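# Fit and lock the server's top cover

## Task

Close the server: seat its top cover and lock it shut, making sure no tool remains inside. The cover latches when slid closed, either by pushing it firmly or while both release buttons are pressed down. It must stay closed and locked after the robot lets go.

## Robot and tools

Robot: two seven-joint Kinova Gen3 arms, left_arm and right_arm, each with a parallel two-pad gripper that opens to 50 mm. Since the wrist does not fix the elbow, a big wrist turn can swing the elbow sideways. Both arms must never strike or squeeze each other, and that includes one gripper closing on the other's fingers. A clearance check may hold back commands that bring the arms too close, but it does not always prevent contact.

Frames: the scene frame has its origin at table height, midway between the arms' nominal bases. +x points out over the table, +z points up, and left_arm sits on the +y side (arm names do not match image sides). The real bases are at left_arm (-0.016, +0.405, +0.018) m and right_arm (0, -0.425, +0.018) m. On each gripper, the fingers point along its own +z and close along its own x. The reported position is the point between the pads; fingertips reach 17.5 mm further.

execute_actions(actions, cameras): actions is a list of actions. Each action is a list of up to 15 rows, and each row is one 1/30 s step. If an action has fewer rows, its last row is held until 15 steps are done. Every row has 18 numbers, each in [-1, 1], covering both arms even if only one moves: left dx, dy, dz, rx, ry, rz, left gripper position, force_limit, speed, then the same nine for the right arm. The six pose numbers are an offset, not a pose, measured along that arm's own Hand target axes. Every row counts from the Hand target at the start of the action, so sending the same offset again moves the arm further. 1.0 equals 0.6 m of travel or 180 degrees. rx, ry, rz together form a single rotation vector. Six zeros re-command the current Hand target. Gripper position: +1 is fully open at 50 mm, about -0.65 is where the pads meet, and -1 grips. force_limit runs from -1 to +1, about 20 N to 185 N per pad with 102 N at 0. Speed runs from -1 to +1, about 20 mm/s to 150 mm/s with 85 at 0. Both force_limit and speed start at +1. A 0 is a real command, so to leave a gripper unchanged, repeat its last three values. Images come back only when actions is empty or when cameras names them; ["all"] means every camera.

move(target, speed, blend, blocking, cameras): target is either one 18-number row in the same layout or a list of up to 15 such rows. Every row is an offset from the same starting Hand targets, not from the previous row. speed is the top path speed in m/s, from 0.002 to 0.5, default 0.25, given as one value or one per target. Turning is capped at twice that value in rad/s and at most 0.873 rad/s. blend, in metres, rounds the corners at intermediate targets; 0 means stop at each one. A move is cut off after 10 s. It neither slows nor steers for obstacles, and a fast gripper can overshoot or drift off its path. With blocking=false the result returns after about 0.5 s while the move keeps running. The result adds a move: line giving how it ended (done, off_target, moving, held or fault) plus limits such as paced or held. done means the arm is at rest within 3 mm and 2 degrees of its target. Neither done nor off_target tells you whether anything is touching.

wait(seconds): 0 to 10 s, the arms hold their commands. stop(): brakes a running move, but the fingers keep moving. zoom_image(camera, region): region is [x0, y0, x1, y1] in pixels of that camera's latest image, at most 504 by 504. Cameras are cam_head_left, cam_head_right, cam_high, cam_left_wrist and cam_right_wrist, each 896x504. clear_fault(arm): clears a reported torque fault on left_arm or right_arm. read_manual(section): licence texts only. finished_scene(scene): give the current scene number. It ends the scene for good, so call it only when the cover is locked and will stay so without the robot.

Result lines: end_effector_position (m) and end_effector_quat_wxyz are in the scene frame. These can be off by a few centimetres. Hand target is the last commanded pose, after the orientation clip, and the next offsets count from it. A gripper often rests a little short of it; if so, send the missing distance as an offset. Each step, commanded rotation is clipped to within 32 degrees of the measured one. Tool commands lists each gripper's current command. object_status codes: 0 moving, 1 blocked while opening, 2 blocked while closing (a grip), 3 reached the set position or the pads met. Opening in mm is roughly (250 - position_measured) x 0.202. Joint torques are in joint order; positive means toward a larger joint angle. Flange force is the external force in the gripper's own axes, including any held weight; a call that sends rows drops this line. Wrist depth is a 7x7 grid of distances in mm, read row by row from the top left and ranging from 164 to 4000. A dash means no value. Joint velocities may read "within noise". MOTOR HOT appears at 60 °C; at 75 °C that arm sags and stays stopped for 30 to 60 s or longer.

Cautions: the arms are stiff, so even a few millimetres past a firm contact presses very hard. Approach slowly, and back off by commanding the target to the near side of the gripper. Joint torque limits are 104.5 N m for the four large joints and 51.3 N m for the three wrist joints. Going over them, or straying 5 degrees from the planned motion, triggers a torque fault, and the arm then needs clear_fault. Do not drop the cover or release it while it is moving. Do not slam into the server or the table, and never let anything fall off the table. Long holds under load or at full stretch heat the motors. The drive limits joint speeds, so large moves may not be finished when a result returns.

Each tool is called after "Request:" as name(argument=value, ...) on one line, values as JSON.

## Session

Request:
execute_actions(actions=[])

Scene clock: 0.00 s.
left_arm: end_effector_position=(+0.2183, -0.0737, +0.2840) position_measured=3 object_status=3 end_effector_quat_wxyz=(+0.328, +0.262, +0.792, -0.442) | right_arm: end_effector_position=(+0.3317, -0.3458, +0.3049) position_measured=3 object_status=3 end_effector_quat_wxyz=(+0.027, +0.672, +0.740, +0.018)
Joint positions: left_arm=[0.783 0.285 0.043 2.482 2.627 0.825 0.798] | right_arm=[-0.295 0.044 0.008 1.81 0.032 1.23 1.322]
Joint velocities: within noise
Joint torques (N m): no reading
Motor temperatures (°C): left_arm=[36 38 34 41 39 44 42] | right_arm=[37 38 36 32 47 43 42]
Flange force (N): no reading
Wrist depth (mm): cam_left_wrist=[3546 3643 3527 2717 3349 809 456 / 366 3811 2947 2326 936 741 499 / 359 2360 2521 2360 862 680 556 / 372 391 2474 984 777 634 516 / - - 1120 870 705 588 489 / 3947 - 1015 795 649 542 449 / 2125 1208 902 724 596 507 411] | cam_right_wrist=[462 463 461 463 461 447 448 / 464 465 464 465 465 449 450 / 467 465 466 468 466 452 452 / 468 467 467 469 468 453 454 / 470 471 471 472 471 455 454 / 474 473 472 472 473 473 472 / 476 475 476 474 474 475 475]
Hand target: left_arm +0.2183, -0.0737, +0.2840; +0.328, +0.262, +0.792, -0.442 | right_arm +0.3317, -0.3458, +0.3049; +0.027, +0.672, +0.740, +0.018
Tool commands: left_gripper/position=+1.0 left_gripper/force_limit=+1.0 left_gripper/speed=+1.0 right_gripper/position=+1.0 right_gripper/force_limit=+1.0 right_gripper/speed=+1.0

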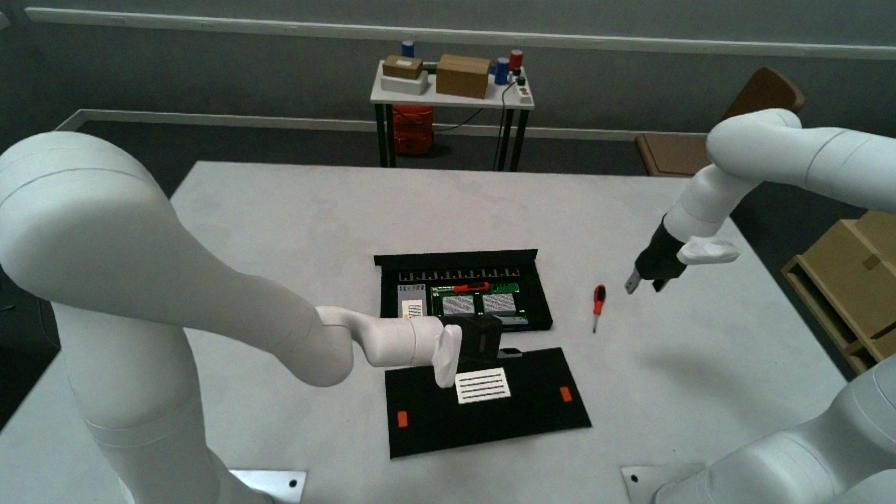

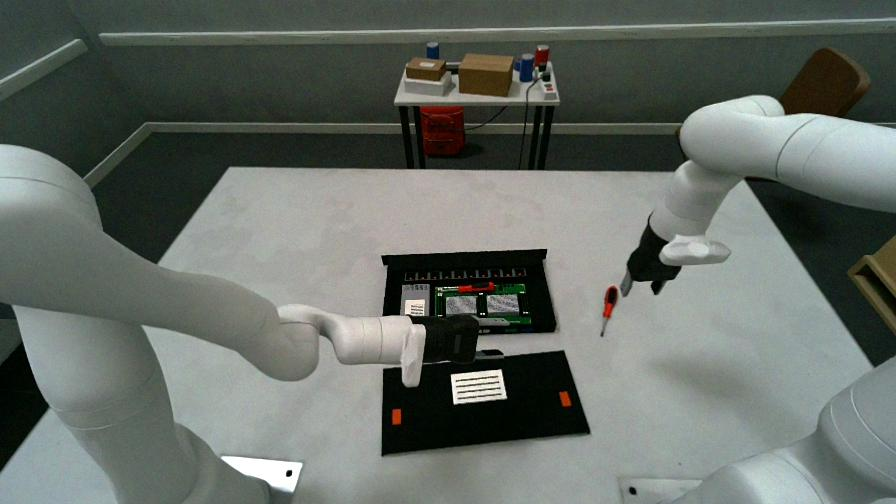

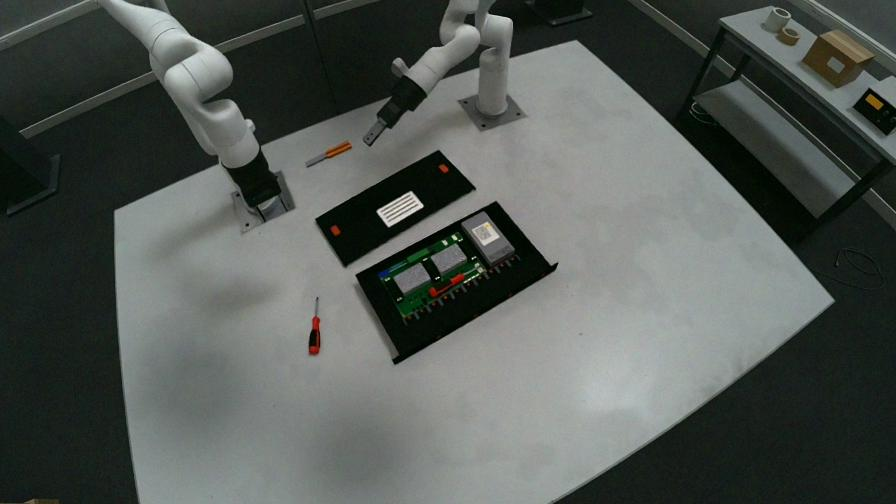

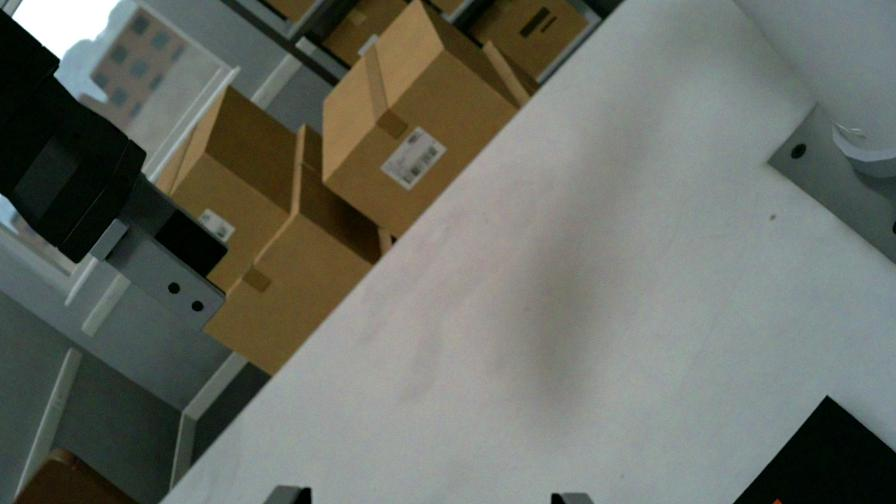

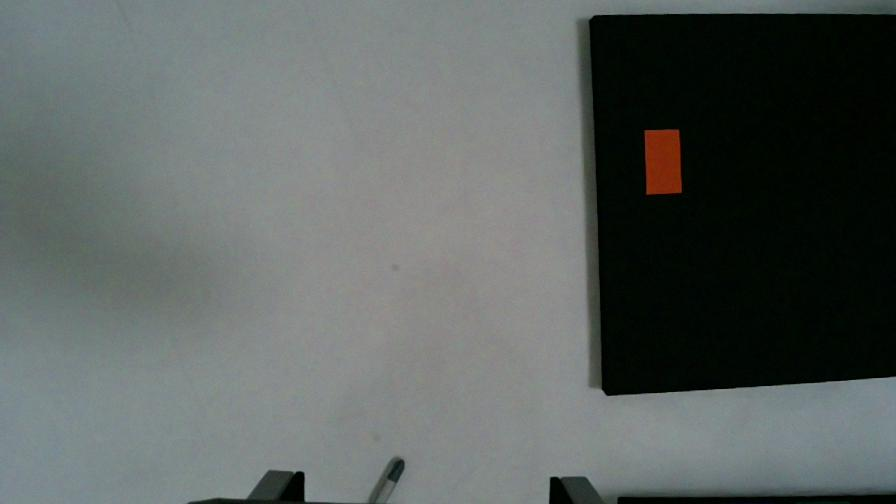

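Request:
zoom_image(camera="cam_high", region=[300, 140, 570, 370])

Request:
zoom_image(camera="cam_head_right", region=[370, 240, 570, 345])

Scaled by 1.867 from the camera's 896x504 image, which has a finer 1280x720 frame.

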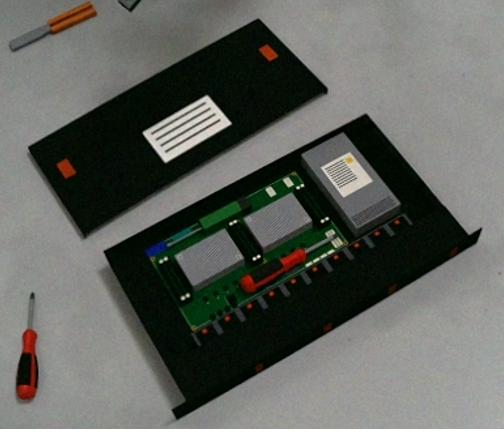

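Scaled by 2.520 from the camera's 896x504 image, which has a finer 1280x720 frame.

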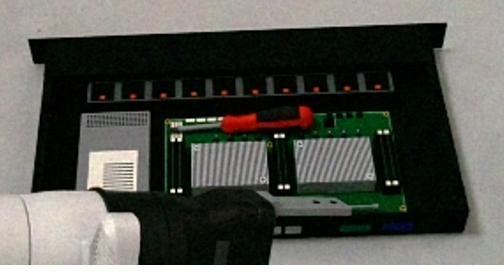

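Request:
move(target=[-0.1855,0.4475,-0.0592,-0.303,0.2246,-0.1795,1,0,1,0.2218,0.246,0.104,0.019,-0.013,0.53,1,0,1], speed=0.4, cameras=["all"])

Scene clock: 4.77 s.
left_arm: end_effector_position=(+0.4695, +0.0700, +0.2398) position_measured=3 object_status=3 end_effector_quat_wxyz=(+0.000, +0.000, +1.000, +0.000) | right_arm: end_effector_position=(+0.4695, -0.1996, +0.2498) position_measured=3 object_status=3 end_effector_quat_wxyz=(+0.001, +1.000, +0.001, +0.000)
Joint positions: left_arm=[0.233 0.812 0.756 1.019 2.617 -1.482 0.878] | right_arm=[-0.558 0.547 0.192 1.3 -0.101 1.305 -0.413]
Joint torques (N m): left_arm=[0.35 -22.52 3.93 -8.2 0.08 -0.19 -0.28] | right_arm=[0.32 -21.26 0.78 -11.23 0.32 0.32 -0.18]
Flange force (N): left_arm=[1.7 1.0 -0.3] | right_arm=[-5.2 2.4 6.5]
Wrist depth (mm): cam_left_wrist=[361 378 401 380 401 412 397 / 360 377 382 382 387 409 394 / 359 376 385 380 397 408 394 / 358 375 399 379 400 409 393 / 358 375 396 377 399 408 394 / 400 374 398 381 398 406 392 / 400 357 378 374 375 406 391] | cam_right_wrist=[400 415 390 390 389 387 372 / 398 415 390 388 408 388 372 / 398 414 407 387 407 387 371 / 398 413 407 387 407 386 372 / 398 414 406 390 410 387 372 / 398 414 411 412 412 414 372 / 398 414 410 410 413 416 418]
Hand target: left_arm +0.4695, +0.0700, +0.2398; +0.000, +0.000, +1.000, +0.000 | right_arm +0.4695, -0.1996, +0.2498; +0.001, +1.000, +0.001, +0.000
Off the commanded pose: left_arm 0.000 m, 0 deg | right_arm 0.000 m, 0 deg.
move: done

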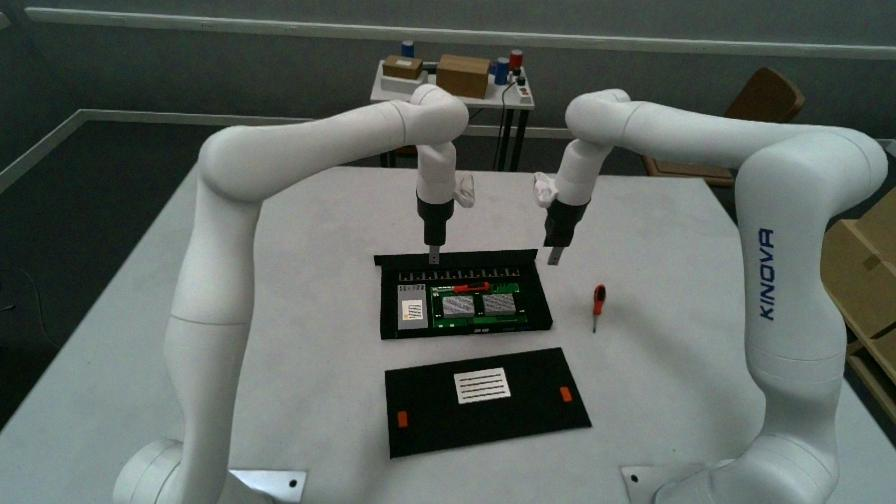

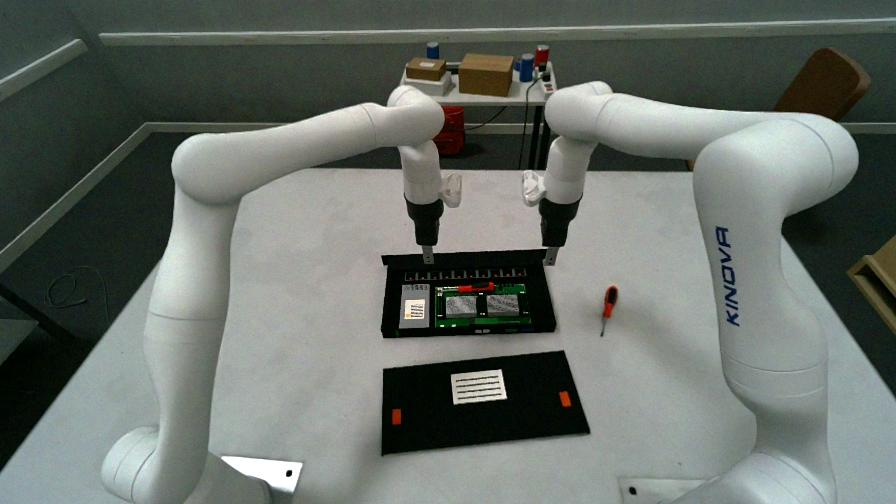

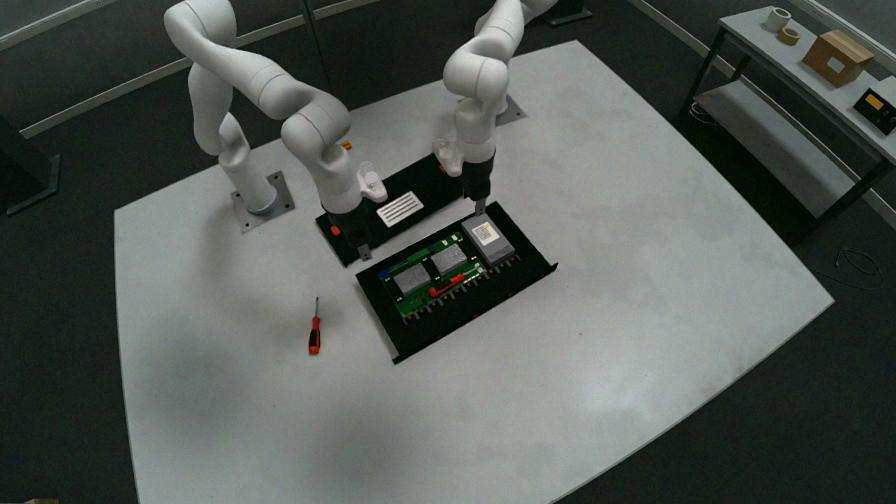

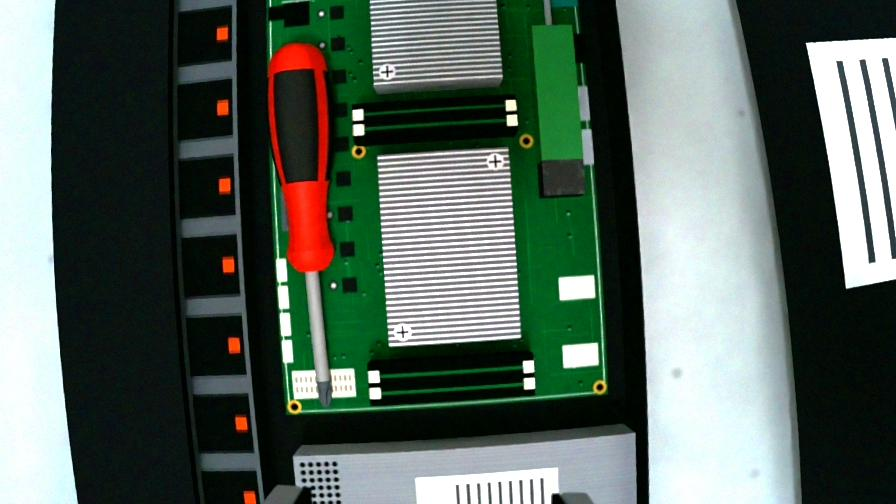

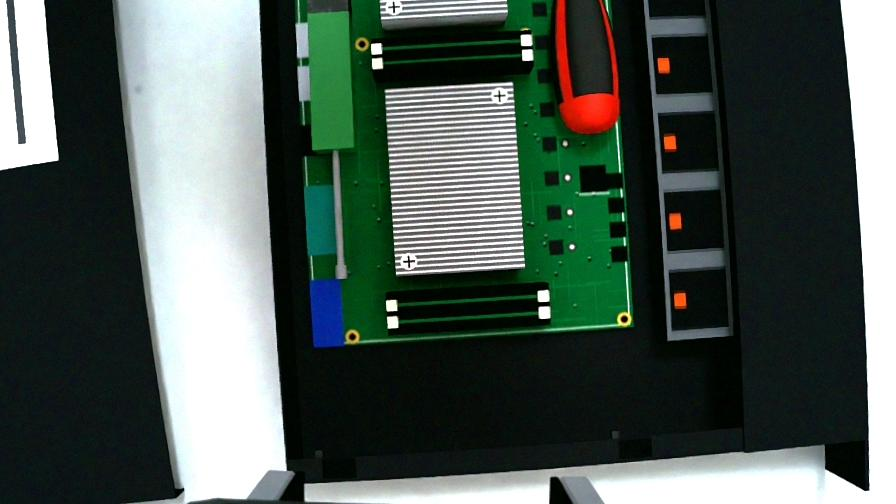

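Request:
move(target=[-0.0923,-0.0653,0.233,0,0,-0.0317,-0.13,0,1,-0.0707,-0.1457,0.2497,0,0,-0.015,-0.2,0,1], speed=0.25, cameras=["cam_left_wrist","cam_right_wrist"])

Scene clock: 9.07 s.
left_arm: end_effector_position=(+0.5250, +0.0309, +0.1001) position_measured=172 object_status=3 end_effector_quat_wxyz=(+0.000, -0.050, +0.999, +0.000) | right_arm: end_effector_position=(+0.4269, -0.1125, +0.0998) position_measured=182 object_status=3 end_effector_quat_wxyz=(+0.001, +1.000, +0.025, +0.000)
Joint positions: left_arm=[0.323 1.087 0.67 0.879 2.539 -1.331 0.956] | right_arm=[-0.712 0.724 0.139 1.499 -0.113 0.928 -0.54]
Joint torques (N m): left_arm=[0.57 -26.1 3.99 -7.62 0.07 -0.26 -0.27] | right_arm=[0.16 -22.65 0.84 -9.69 0.32 0.3 -0.27]
Flange force (N): left_arm=[2.4 2.4 -0.6] | right_arm=[-5.5 3.8 4.9]
Wrist depth (mm): cam_left_wrist=[221 221 238 260 242 241 261 / 219 220 237 234 260 240 252 / 220 219 236 235 241 241 243 / 219 219 236 238 258 259 242 / 218 219 235 246 254 239 260 / 218 218 235 256 251 238 259 / 218 218 234 257 237 238 258] | cam_right_wrist=[249 265 261 257 238 259 259 / 249 264 261 258 238 259 254 / 264 264 265 239 238 238 244 / 249 264 264 240 240 240 238 / 249 265 264 240 239 240 237 / 249 264 264 257 238 238 256 / 249 264 261 257 238 238 258]
Hand target: left_arm +0.5250, +0.0309, +0.1001; +0.000, -0.050, +0.999, +0.000 | right_arm +0.4269, -0.1125, +0.0998; +0.001, +1.000, +0.025, +0.000
Off the commanded pose: left_arm 0.000 m, 0 deg | right_arm 0.000 m, 0 deg.
move: done
Images, in order (width x height): cam_left_wrist 896x504, cam_right_wrist 896x504.

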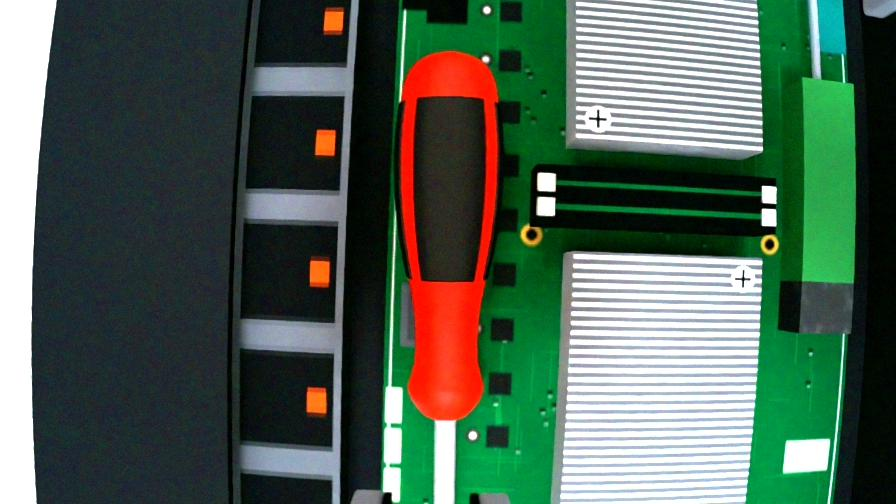

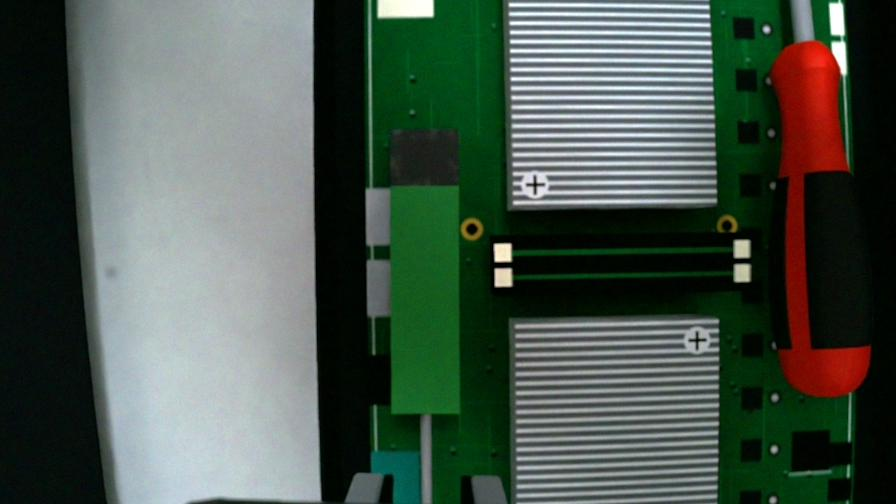

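Request:
move(target=[[0.0033,0,0.09,0,0,0,-0.13,0,1,0,0.005,0.09,0,0,0,-0.2,0,1],[0.0033,0,0.118,0,0,0,-1,-0.5,-0.5,0,0.005,0.1165,0,0,0,-1,-0.5,-0.5],[0.0033,0,-0.08,0,0,0,-1,-0.5,-0.5,0,0.005,-0.08,0,0,0,-1,-0.5,-0.5]], speed=[0.2,0.05,0.2], blend=[0.005,0,0], cameras=["cam_left_wrist","cam_right_wrist"])

Scene clock: 11.97 s.
left_arm: end_effector_position=(+0.5230, +0.0307, +0.1480) position_measured=228 object_status=2 end_effector_quat_wxyz=(+0.000, -0.050, +0.999, +0.000) | right_arm: end_effector_position=(+0.4270, -0.1154, +0.1478) position_measured=243 object_status=2 end_effector_quat_wxyz=(+0.001, +1.000, +0.025, +0.000)
Joint positions: left_arm=[0.334 1.041 0.685 0.814 2.557 -1.431 0.935] | right_arm=[-0.714 0.657 0.149 1.45 -0.103 1.043 -0.543]
Joint torques (N m): left_arm=[0.55 -26.49 3.8 -8.52 0.09 -0.32 -0.36] | right_arm=[0.27 -22.53 0.73 -10.25 0.31 0.33 -0.23]
Flange force (N): left_arm=[5.3 4.6 1.6] | right_arm=[-4.7 3.0 5.8]
Wrist depth (mm): cam_left_wrist=[314 269 285 - 289 308 303 / 312 268 269 - 287 288 309 / 312 267 285 - 289 307 307 / 312 267 283 169 289 307 307 / 311 266 283 171 286 286 307 / 311 266 283 173 285 306 307 / 311 265 282 179 284 305 310] | cam_right_wrist=[297 312 312 305 286 307 304 / 297 312 313 169 286 306 304 / 297 312 312 170 286 306 305 / 296 312 313 169 287 306 308 / 296 312 312 169 286 306 306 / 297 311 312 169 286 306 307 / 296 312 313 176 286 306 293]
Hand target: left_arm +0.5230, +0.0307, +0.1481; +0.000, -0.050, +0.999, +0.000 | right_arm +0.4270, -0.1154, +0.1478; +0.001, +1.000, +0.025, +0.000
Off the commanded pose: left_arm 0.000 m, 0 deg | right_arm 0.000 m, 0 deg.
move: done
Images, in order (width x height): cam_left_wrist 896x504, cam_right_wrist 896x504.

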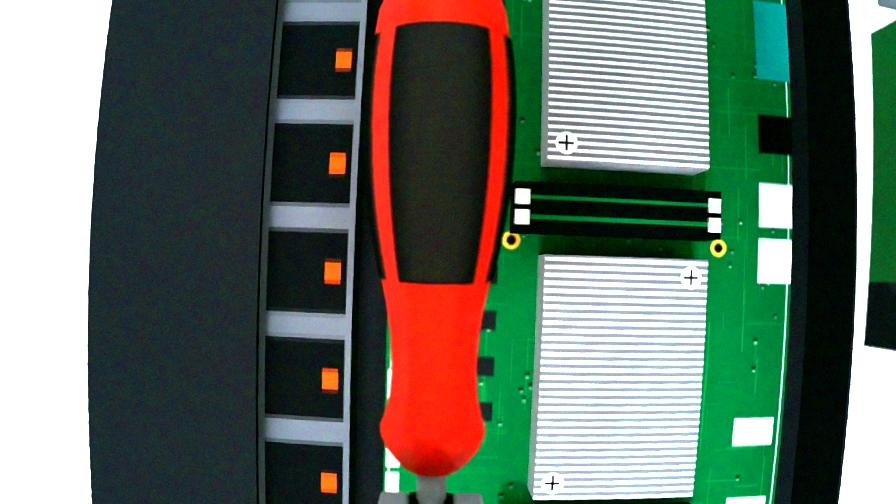

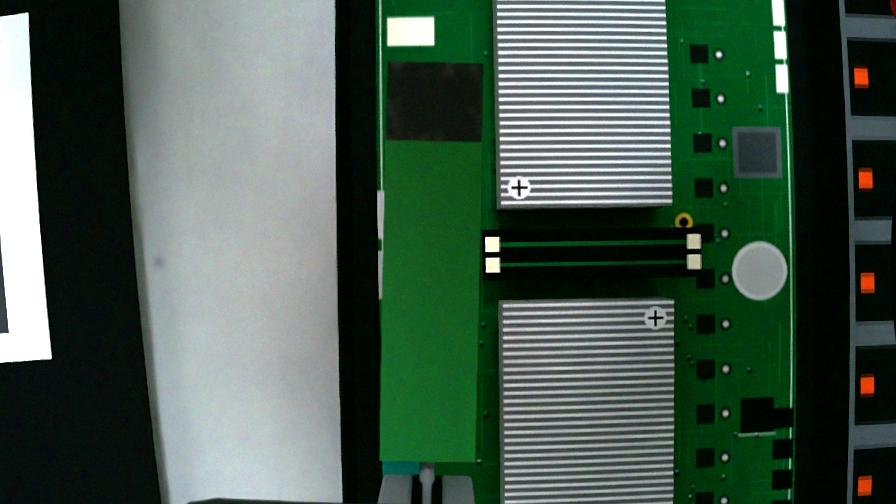

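Request:
move(target=[[-0.1595,0.6357,0,0,0,0,-1,-0.5,-0.5,0.2993,0.4566,0,0,0,0,-1,-0.5,-0.5],[-0.1595,0.6357,0.18,0,0,0,-1,-0.5,-0.5,0.2993,0.4566,0.18,0,0,0,-1,-0.5,-0.5],[-0.1595,0.6357,0.2125,0,0,0,-0.13,-0.5,0,0.2993,0.4566,0.211,0,0,0,-0.2,-0.5,0],[-0.1595,0.6357,0.05,0,0,0,-0.13,-0.5,0,0.2993,0.4566,0.05,0,0,0,-0.2,-0.5,0]], speed=[0.3,0.2,0.06,0.25], blend=[0.03,0.005,0,0], cameras=["cam_left_wrist","cam_right_wrist"])

Scene clock: 17.03 s.
left_arm: end_effector_position=(+0.5801, +0.4198, +0.1183) position_measured=172 object_status=3 end_effector_quat_wxyz=(+0.000, -0.050, +0.999, +0.000) | right_arm: end_effector_position=(+0.6199, -0.3802, +0.1182) position_measured=182 object_status=3 end_effector_quat_wxyz=(+0.001, +1.000, +0.025, +0.000)
Joint positions: left_arm=[-0.403 0.93 0.7 1.2 2.555 -1.207 0.413] | right_arm=[-0.136 0.903 0.164 1.055 -0.137 1.193 0.018]
Joint torques (N m): left_arm=[0.47 -23.25 4.61 -7.37 0.12 -0.23 -0.3] | right_arm=[0.4 -26.62 1.08 -11.09 0.32 0.35 -0.21]
Flange force (N): left_arm=[2.0 0.3 -0.7] | right_arm=[-9.9 0.0 5.4]
Wrist depth (mm): cam_left_wrist=[285 285 286 287 287 287 288 / 285 285 285 268 287 287 288 / 284 284 285 264 286 287 287 / 283 284 285 268 285 286 287 / 282 283 283 274 286 286 286 / 282 282 284 284 284 285 285 / 281 283 282 283 284 284 285] | cam_right_wrist=[282 283 283 284 284 284 285 / 282 282 283 283 284 285 285 / 281 283 283 283 284 285 285 / 281 282 283 267 284 285 285 / 281 282 283 265 284 285 285 / 282 282 283 283 284 285 285 / 258 282 283 283 284 284 285]
Hand target: left_arm +0.5801, +0.4198, +0.1183; +0.000, -0.050, +0.999, +0.000 | right_arm +0.6199, -0.3802, +0.1182; +0.001, +1.000, +0.025, +0.000
Off the commanded pose: left_arm 0.000 m, 0 deg | right_arm 0.000 m, 0 deg.
move: done
Images, in order (width x height): cam_left_wrist 896x504, cam_right_wrist 896x504.

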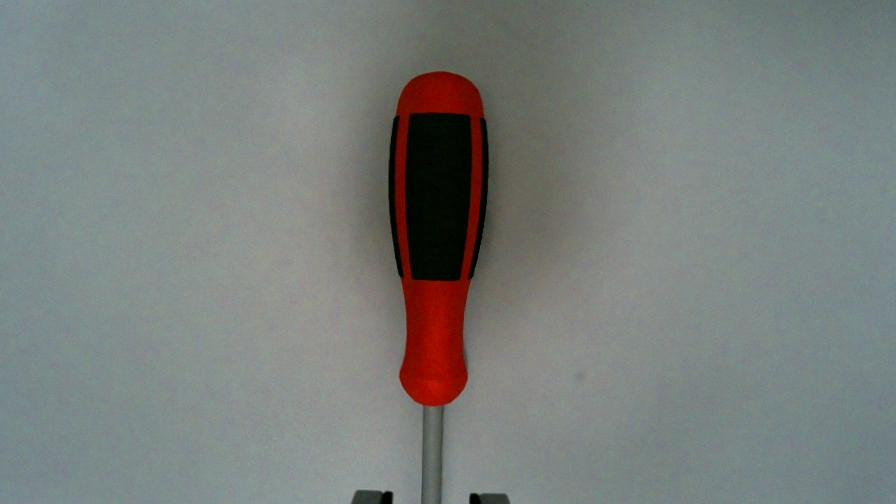

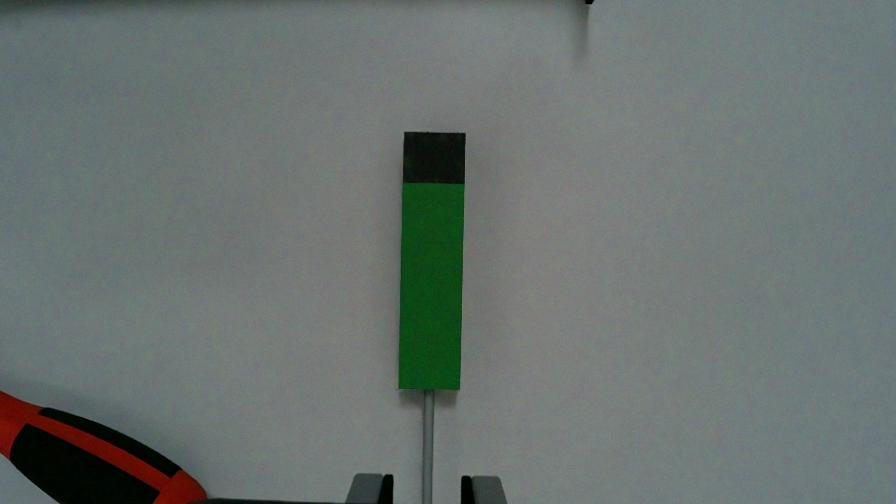

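Request:
move(target=[0.6823,-0.2833,0,0,0,-0.016,1,0,1,-0.581,-0.154,0,0,0,-0.0318,1,0,1], speed=0.3, cameras=["all"])

Scene clock: 19.37 s.
left_arm: end_effector_position=(+0.1898, +0.2097, +0.1179) position_measured=3 object_status=3 end_effector_quat_wxyz=(+0.000, -0.075, +0.997, +0.000) | right_arm: end_effector_position=(+0.2672, -0.3051, +0.1180) position_measured=3 object_status=3 end_effector_quat_wxyz=(+0.001, +0.997, +0.075, +0.000)
Joint positions: left_arm=[-0.01 0.351 0.846 2.313 2.693 -0.639 1.342] | right_arm=[-0.547 0.275 0.108 2.268 -0.049 0.602 -0.303]
Joint torques (N m): left_arm=[0.45 -8.76 1.39 -5.3 0.05 -0.19 -0.26] | right_arm=[0.3 -12.15 -0.14 -7.35 0.3 0.3 -0.17]
Flange force (N): left_arm=[1.1 2.4 -3.0] | right_arm=[-3.9 1.2 7.1]
Wrist depth (mm): cam_left_wrist=[286 271 271 272 273 273 289 / 285 272 271 271 272 273 288 / 285 270 270 271 272 272 288 / 284 270 270 271 271 271 287 / 283 284 284 284 285 286 286 / 283 284 284 284 284 285 285 / 282 283 283 283 284 284 285] | cam_right_wrist=[282 268 269 270 270 271 287 / 282 268 269 269 270 271 286 / 282 268 269 270 270 270 287 / 282 268 268 269 269 271 286 / 282 282 283 283 270 285 286 / 282 282 283 284 285 285 286 / 282 282 283 284 285 285 286]
Hand target: left_arm +0.1898, +0.2097, +0.1179; +0.000, -0.075, +0.997, +0.000 | right_arm +0.2672, -0.3051, +0.1180; +0.001, +0.997, +0.075, +0.000
Off the commanded pose: left_arm 0.000 m, 0 deg | right_arm 0.000 m, 0 deg.
move: done

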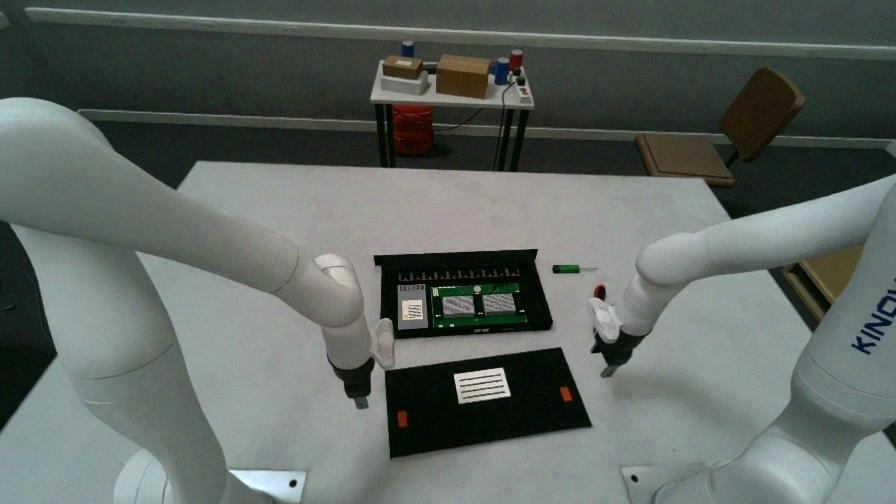

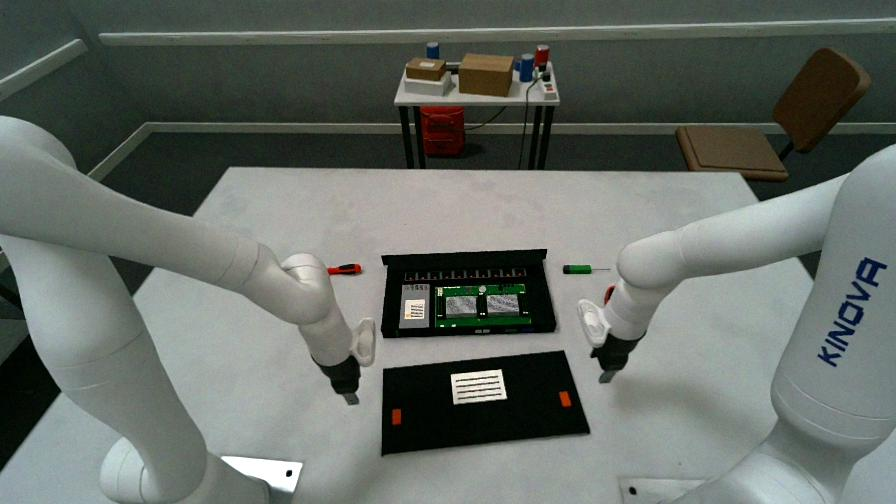

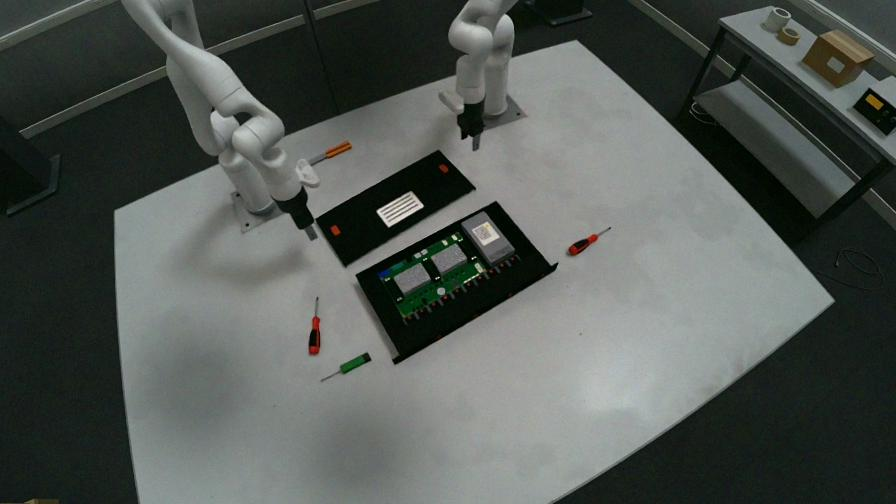

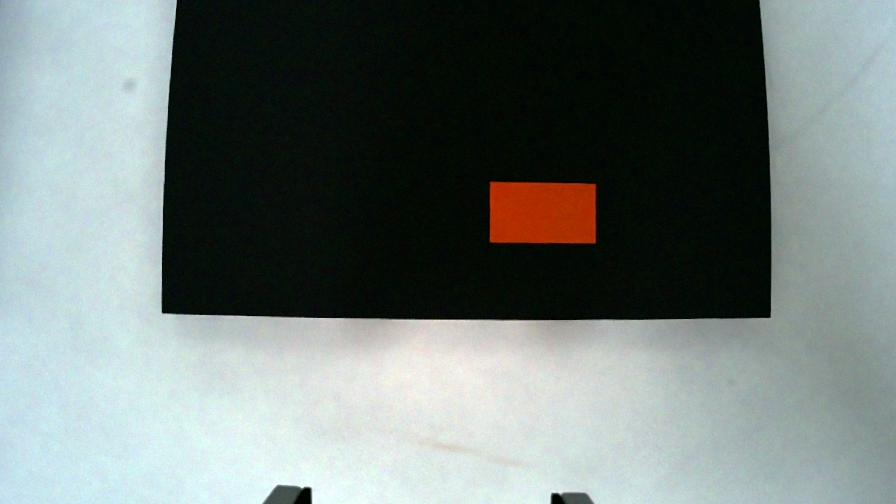

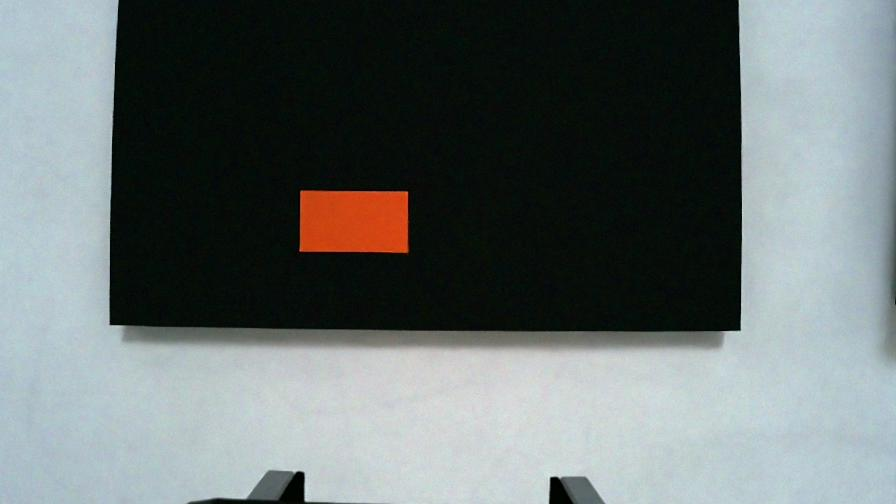

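Request:
move(target=[[0.0142,-0.0434,0.145,0,0,0,1,0,1,-0.0025,-0.0307,0.145,0,0,0,1,0,1],[0.0142,-0.0468,0.161,0,0,0,1,0,1,-0.0025,-0.034,0.1612,0,0,0,1,0,1],[0.0142,-0.0523,0.161,0,0,0,1,0,1,-0.0025,-0.0395,0.1612,0,0,0,1,0,1]], speed=[0.2,0.06,0.02], blend=[0.005,0.0005,0], cameras=["cam_left_wrist","cam_right_wrist"])

Scene clock: 21.03 s.
left_arm: end_effector_position=(+0.1861, +0.1775, +0.0213) position_measured=3 object_status=3 end_effector_quat_wxyz=(+0.000, -0.075, +0.997, +0.000) | right_arm: end_effector_position=(+0.2621, -0.2821, +0.0213) position_measured=3 object_status=3 end_effector_quat_wxyz=(+0.001, +0.997, +0.075, +0.000)
Joint positions: left_arm=[0.408 0.624 0.462 2.34 2.271 -0.349 1.801] | right_arm=[-0.571 0.567 0.049 2.345 -0.107 0.232 -0.325]
Joint torques (N m): left_arm=[1.66 -13.62 3.05 -6.09 -0.51 1.98 -0.61] | right_arm=[-2.48 -15.48 -4.1 -7.76 -0.87 -1.37 -0.62]
Flange force (N): left_arm=[0.7 7.8 -7.1] | right_arm=[-7.1 12.7 2.4]
Wrist depth (mm): cam_left_wrist=[174 174 174 175 175 175 175 / 173 174 174 174 174 175 175 / 173 173 173 174 174 174 175 / 173 173 173 173 174 174 174 / 172 172 172 173 173 174 174 / 172 172 173 173 173 173 173 / 171 172 172 172 173 173 173] | cam_right_wrist=[171 172 172 172 173 173 173 / 172 172 172 172 173 173 173 / 171 171 172 172 173 173 173 / 171 172 172 172 173 173 173 / 171 171 172 172 173 173 173 / 171 172 172 172 173 173 173 / 171 172 172 172 173 173 173]
Hand target: left_arm +0.1861, +0.1775, +0.0213; +0.000, -0.075, +0.997, +0.000 | right_arm +0.2622, -0.2821, +0.0213; +0.001, +0.997, +0.075, +0.000
Off the commanded pose: left_arm 0.000 m, 0 deg | right_arm 0.000 m, 0 deg.
move: done
Images, in order (width x height): cam_left_wrist 896x504, cam_right_wrist 896x504.

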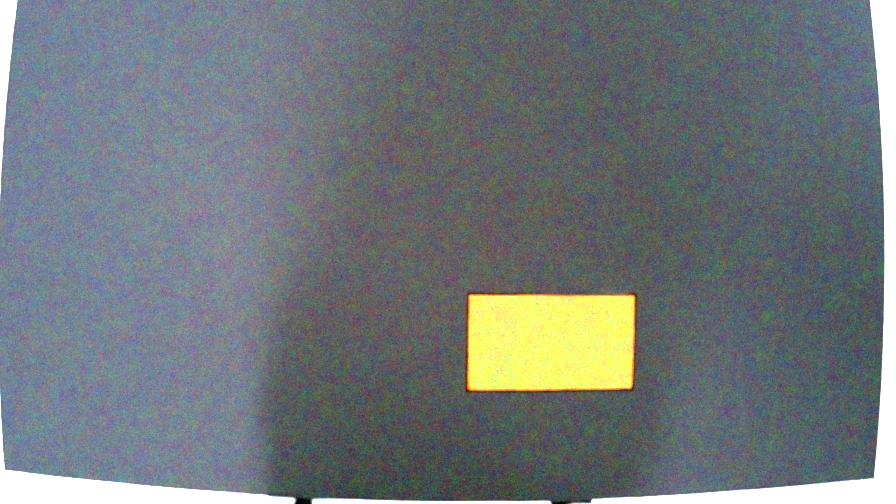

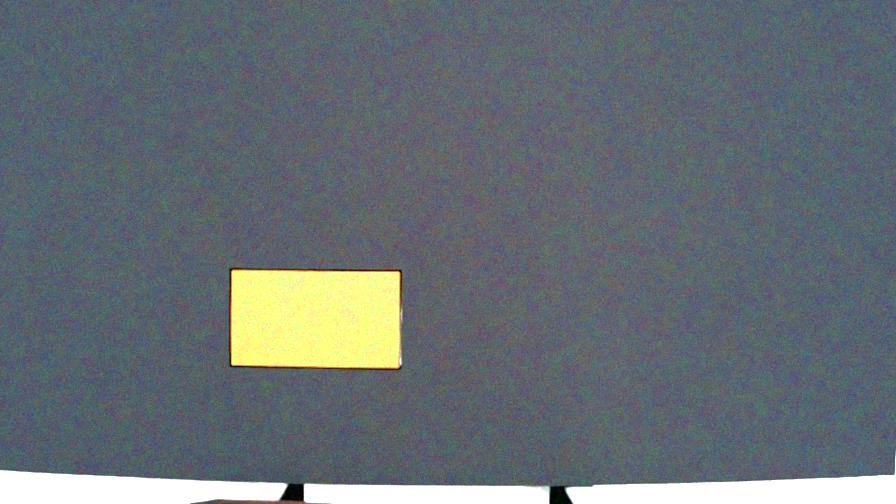

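Request:
move(target=[0,-0.005,0,0,0,0,1,0,1,0,-0.005,0,0,0,0,1,0,1], speed=0.02)

Request:
move(target=[0,-0.0008,-0.02,0,0,0,1,0,1,0,-0.0008,-0.02,0,0,0,1,0,1], speed=0.03, cameras=["cam_left_wrist","cam_right_wrist"])

Scene clock: 23.00 s.
left_arm: end_effector_position=(+0.1866, +0.1747, +0.0213) position_measured=3 object_status=3 end_effector_quat_wxyz=(+0.000, -0.075, +0.997, +0.000) | right_arm: end_effector_position=(+0.2617, -0.2793, +0.0213) position_measured=3 object_status=3 end_effector_quat_wxyz=(+0.001, +0.997, +0.074, +0.000)
Joint positions: left_arm=[0.411 0.627 0.467 2.332 2.276 -0.355 1.801] | right_arm=[-0.581 0.568 0.05 2.342 -0.11 0.235 -0.332]
Joint velocities: left_arm=[0.001 0.002 0 -0.005 -0.001 -0.001 0.001] | right_arm=[within noise]
Joint torques (N m): left_arm=[9.77 -14.89 16.03 -21.66 -1.89 13.76 -1.8] | right_arm=[-12.74 -17.62 -19.28 -19.11 -5.38 -6.42 -1.9]
Flange force (N): left_arm=[-0.2 47.3 -8.9] | right_arm=[-8.2 54.0 -11.4]
Wrist depth (mm): cam_left_wrist=[173 172 173 173 174 174 174 / 172 172 173 173 173 174 174 / 172 172 172 173 173 174 174 / 172 172 172 173 173 173 173 / 172 172 172 172 173 173 173 / 171 172 172 172 172 173 173 / 171 171 171 172 172 173 173] | cam_right_wrist=[171 171 172 172 172 173 173 / 171 171 172 172 172 173 173 / 171 171 172 172 172 173 173 / 171 171 172 172 172 173 173 / 171 171 172 172 172 173 173 / 171 171 172 172 172 173 173 / 171 171 172 172 172 173 173]
Hand target: left_arm +0.1866, +0.1745, +0.0213; +0.000, -0.075, +0.997, +0.000 | right_arm +0.2617, -0.2791, +0.0213; +0.001, +0.997, +0.075, +0.000
Off the commanded pose: left_arm 0.000 m, 0 deg | right_arm 0.000 m, 0 deg.
move: done

Scene clock: 23.87 s.
left_arm: end_effector_position=(+0.1867, +0.1740, +0.0333) position_measured=3 object_status=3 end_effector_quat_wxyz=(+0.000, -0.075, +0.997, +0.000) | right_arm: end_effector_position=(+0.2616, -0.2786, +0.0332) position_measured=3 object_status=3 end_effector_quat_wxyz=(+0.001, +0.997, +0.075, +0.000)
Joint positions: left_arm=[0.368 0.6 0.527 2.325 2.324 -0.401 1.761] | right_arm=[-0.591 0.53 0.061 2.335 -0.106 0.28 -0.336]
Joint torques (N m): left_arm=[12.31 -19.29 20.48 -26.16 -2.01 16.52 -2.04] | right_arm=[-11.2 -24.24 -16.4 -23.03 -5.73 -7.27 -1.98]
Flange force (N): left_arm=[-4.0 55.0 8.1] | right_arm=[-14.0 51.0 11.6]
Wrist depth (mm): cam_left_wrist=[170 171 173 174 176 177 179 / 170 171 173 174 176 177 179 / 170 171 173 174 175 177 178 / 170 171 172 174 175 177 179 / 169 171 172 173 175 177 178 / 169 171 172 173 175 177 178 / 170 170 172 173 175 177 178] | cam_right_wrist=[174 173 172 171 170 170 169 / 173 173 172 171 170 169 169 / 173 172 172 171 170 169 168 / 173 172 172 171 170 169 168 / 173 172 172 171 170 169 168 / 173 172 172 170 170 169 168 / 173 172 171 171 170 169 168]
Hand target: left_arm +0.1867, +0.1740, +0.0333; +0.000, -0.075, +0.997, +0.000 | right_arm +0.2617, -0.2786, +0.0333; +0.001, +0.997, +0.075, +0.000
Off the commanded pose: left_arm 0.000 m, 0 deg | right_arm 0.000 m, 0 deg.
move: done
Images, in order (width x height): cam_left_wrist 896x504, cam_right_wrist 896x504.

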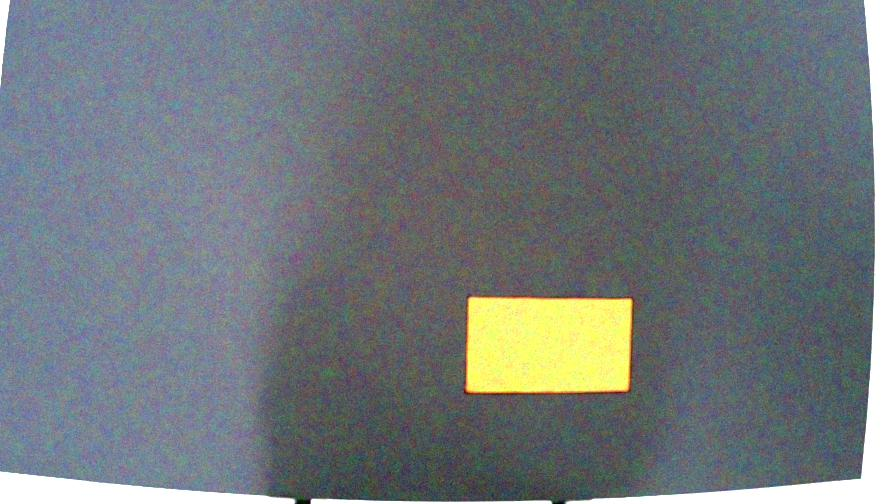

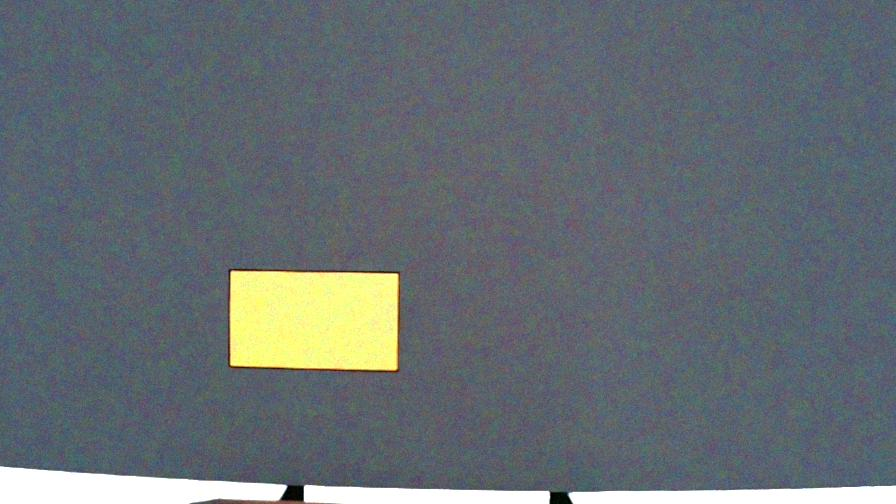

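Request:
move(target=[0,-0.0008,-0.02,0,0.015,0,1,0,1,0,-0.0008,-0.02,0,-0.015,0,1,0,1], speed=0.03, cameras=["cam_head_left"])

Request:
wait(seconds=0.5)

Scene clock: 25.40 s.
left_arm: end_effector_position=(+0.1867, +0.1735, +0.0453) position_measured=3 object_status=3 end_effector_quat_wxyz=(-0.023, -0.075, +0.997, -0.002) | right_arm: end_effector_position=(+0.2616, -0.2781, +0.0453) position_measured=3 object_status=3 end_effector_quat_wxyz=(+0.003, +0.997, +0.074, -0.023)
Joint positions: left_arm=[0.246 0.604 0.648 2.291 2.42 -0.483 1.643] | right_arm=[-0.563 0.509 0.05 2.28 -0.108 0.399 -0.317]
Joint torques (N m): left_arm=[13.93 -17.9 23.87 -28.81 -1.11 19.14 -2.49] | right_arm=[-12.85 -24.65 -18.57 -25.15 -8.6 -7.87 -2.21]
Flange force (N): left_arm=[-4.7 61.1 9.5] | right_arm=[-13.6 58.5 11.7]
Wrist depth (mm): cam_left_wrist=[170 171 173 174 176 177 179 / 170 171 173 174 176 177 178 / 170 171 173 174 175 177 178 / 169 171 172 174 175 177 178 / 169 171 172 173 175 177 178 / 169 171 172 173 175 177 178 / 169 170 172 173 175 177 178] | cam_right_wrist=[173 173 172 171 170 169 169 / 173 172 172 171 170 169 169 / 173 172 172 171 170 169 169 / 173 172 172 171 170 169 168 / 173 172 172 171 170 169 168 / 173 172 171 171 170 169 168 / 173 172 171 170 169 169 168]
Hand target: left_arm +0.1867, +0.1735, +0.0453; -0.023, -0.075, +0.997, -0.002 | right_arm +0.2616, -0.2781, +0.0453; +0.003, +0.997, +0.074, -0.023
Off the commanded pose: left_arm 0.000 m, 0 deg | right_arm 0.000 m, 0 deg.
move: done
Images, in order (width x height): cam_head_left 896x504.

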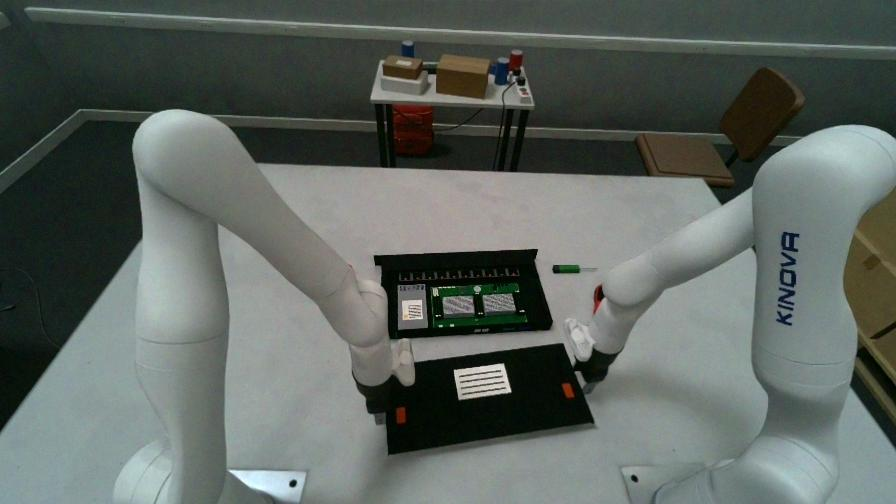

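Scene clock: 25.90 s.
left_arm: end_effector_position=(+0.1867, +0.1735, +0.0453) position_measured=3 object_status=3 end_effector_quat_wxyz=(-0.023, -0.075, +0.997, -0.002) | right_arm: end_effector_position=(+0.2616, -0.2781, +0.0453) position_measured=3 object_status=3 end_effector_quat_wxyz=(+0.003, +0.997, +0.074, -0.023)
Joint positions: left_arm=[0.246 0.604 0.648 2.291 2.42 -0.483 1.642] | right_arm=[-0.563 0.509 0.05 2.28 -0.108 0.399 -0.317]
Joint torques (N m): left_arm=[13.94 -17.85 23.86 -28.91 -1.01 19.13 -2.35] | right_arm=[-12.84 -24.7 -18.57 -25.29 -8.62 -7.86 -2.2]
Flange force (N): left_arm=[-4.9 61.7 9.3] | right_arm=[-14.0 58.6 12.0]
Wrist depth (mm): cam_left_wrist=[170 171 173 174 175 177 179 / 170 171 173 174 176 177 178 / 170 171 172 174 176 177 178 / 170 171 172 174 175 177 178 / 169 171 173 174 175 177 178 / 170 170 172 174 175 177 178 / 169 170 172 173 175 177 178] | cam_right_wrist=[173 173 172 171 170 169 169 / 174 172 172 171 170 169 168 / 173 172 172 171 170 169 168 / 173 172 172 171 170 169 168 / 173 172 172 171 170 169 168 / 173 172 172 171 170 169 168 / 173 172 171 170 170 169 168]
Hand target: left_arm +0.1867, +0.1735, +0.0453; -0.023, -0.075, +0.997, -0.002 | right_arm +0.2616, -0.2781, +0.0453; +0.003, +0.997, +0.074, -0.023
Tool commands: left_gripper/position=+1.0 left_gripper/force_limit=+0.0 left_gripper/speed=+1.0 right_gripper/position=+1.0 right_gripper/force_limit=+0.0 right_gripper/speed=+1.0
Off the commanded pose: left_arm 0.000 m, 0 deg | right_arm 0.000 m, 0 deg.
wait: 0.50 s; at rest by 0.17 s


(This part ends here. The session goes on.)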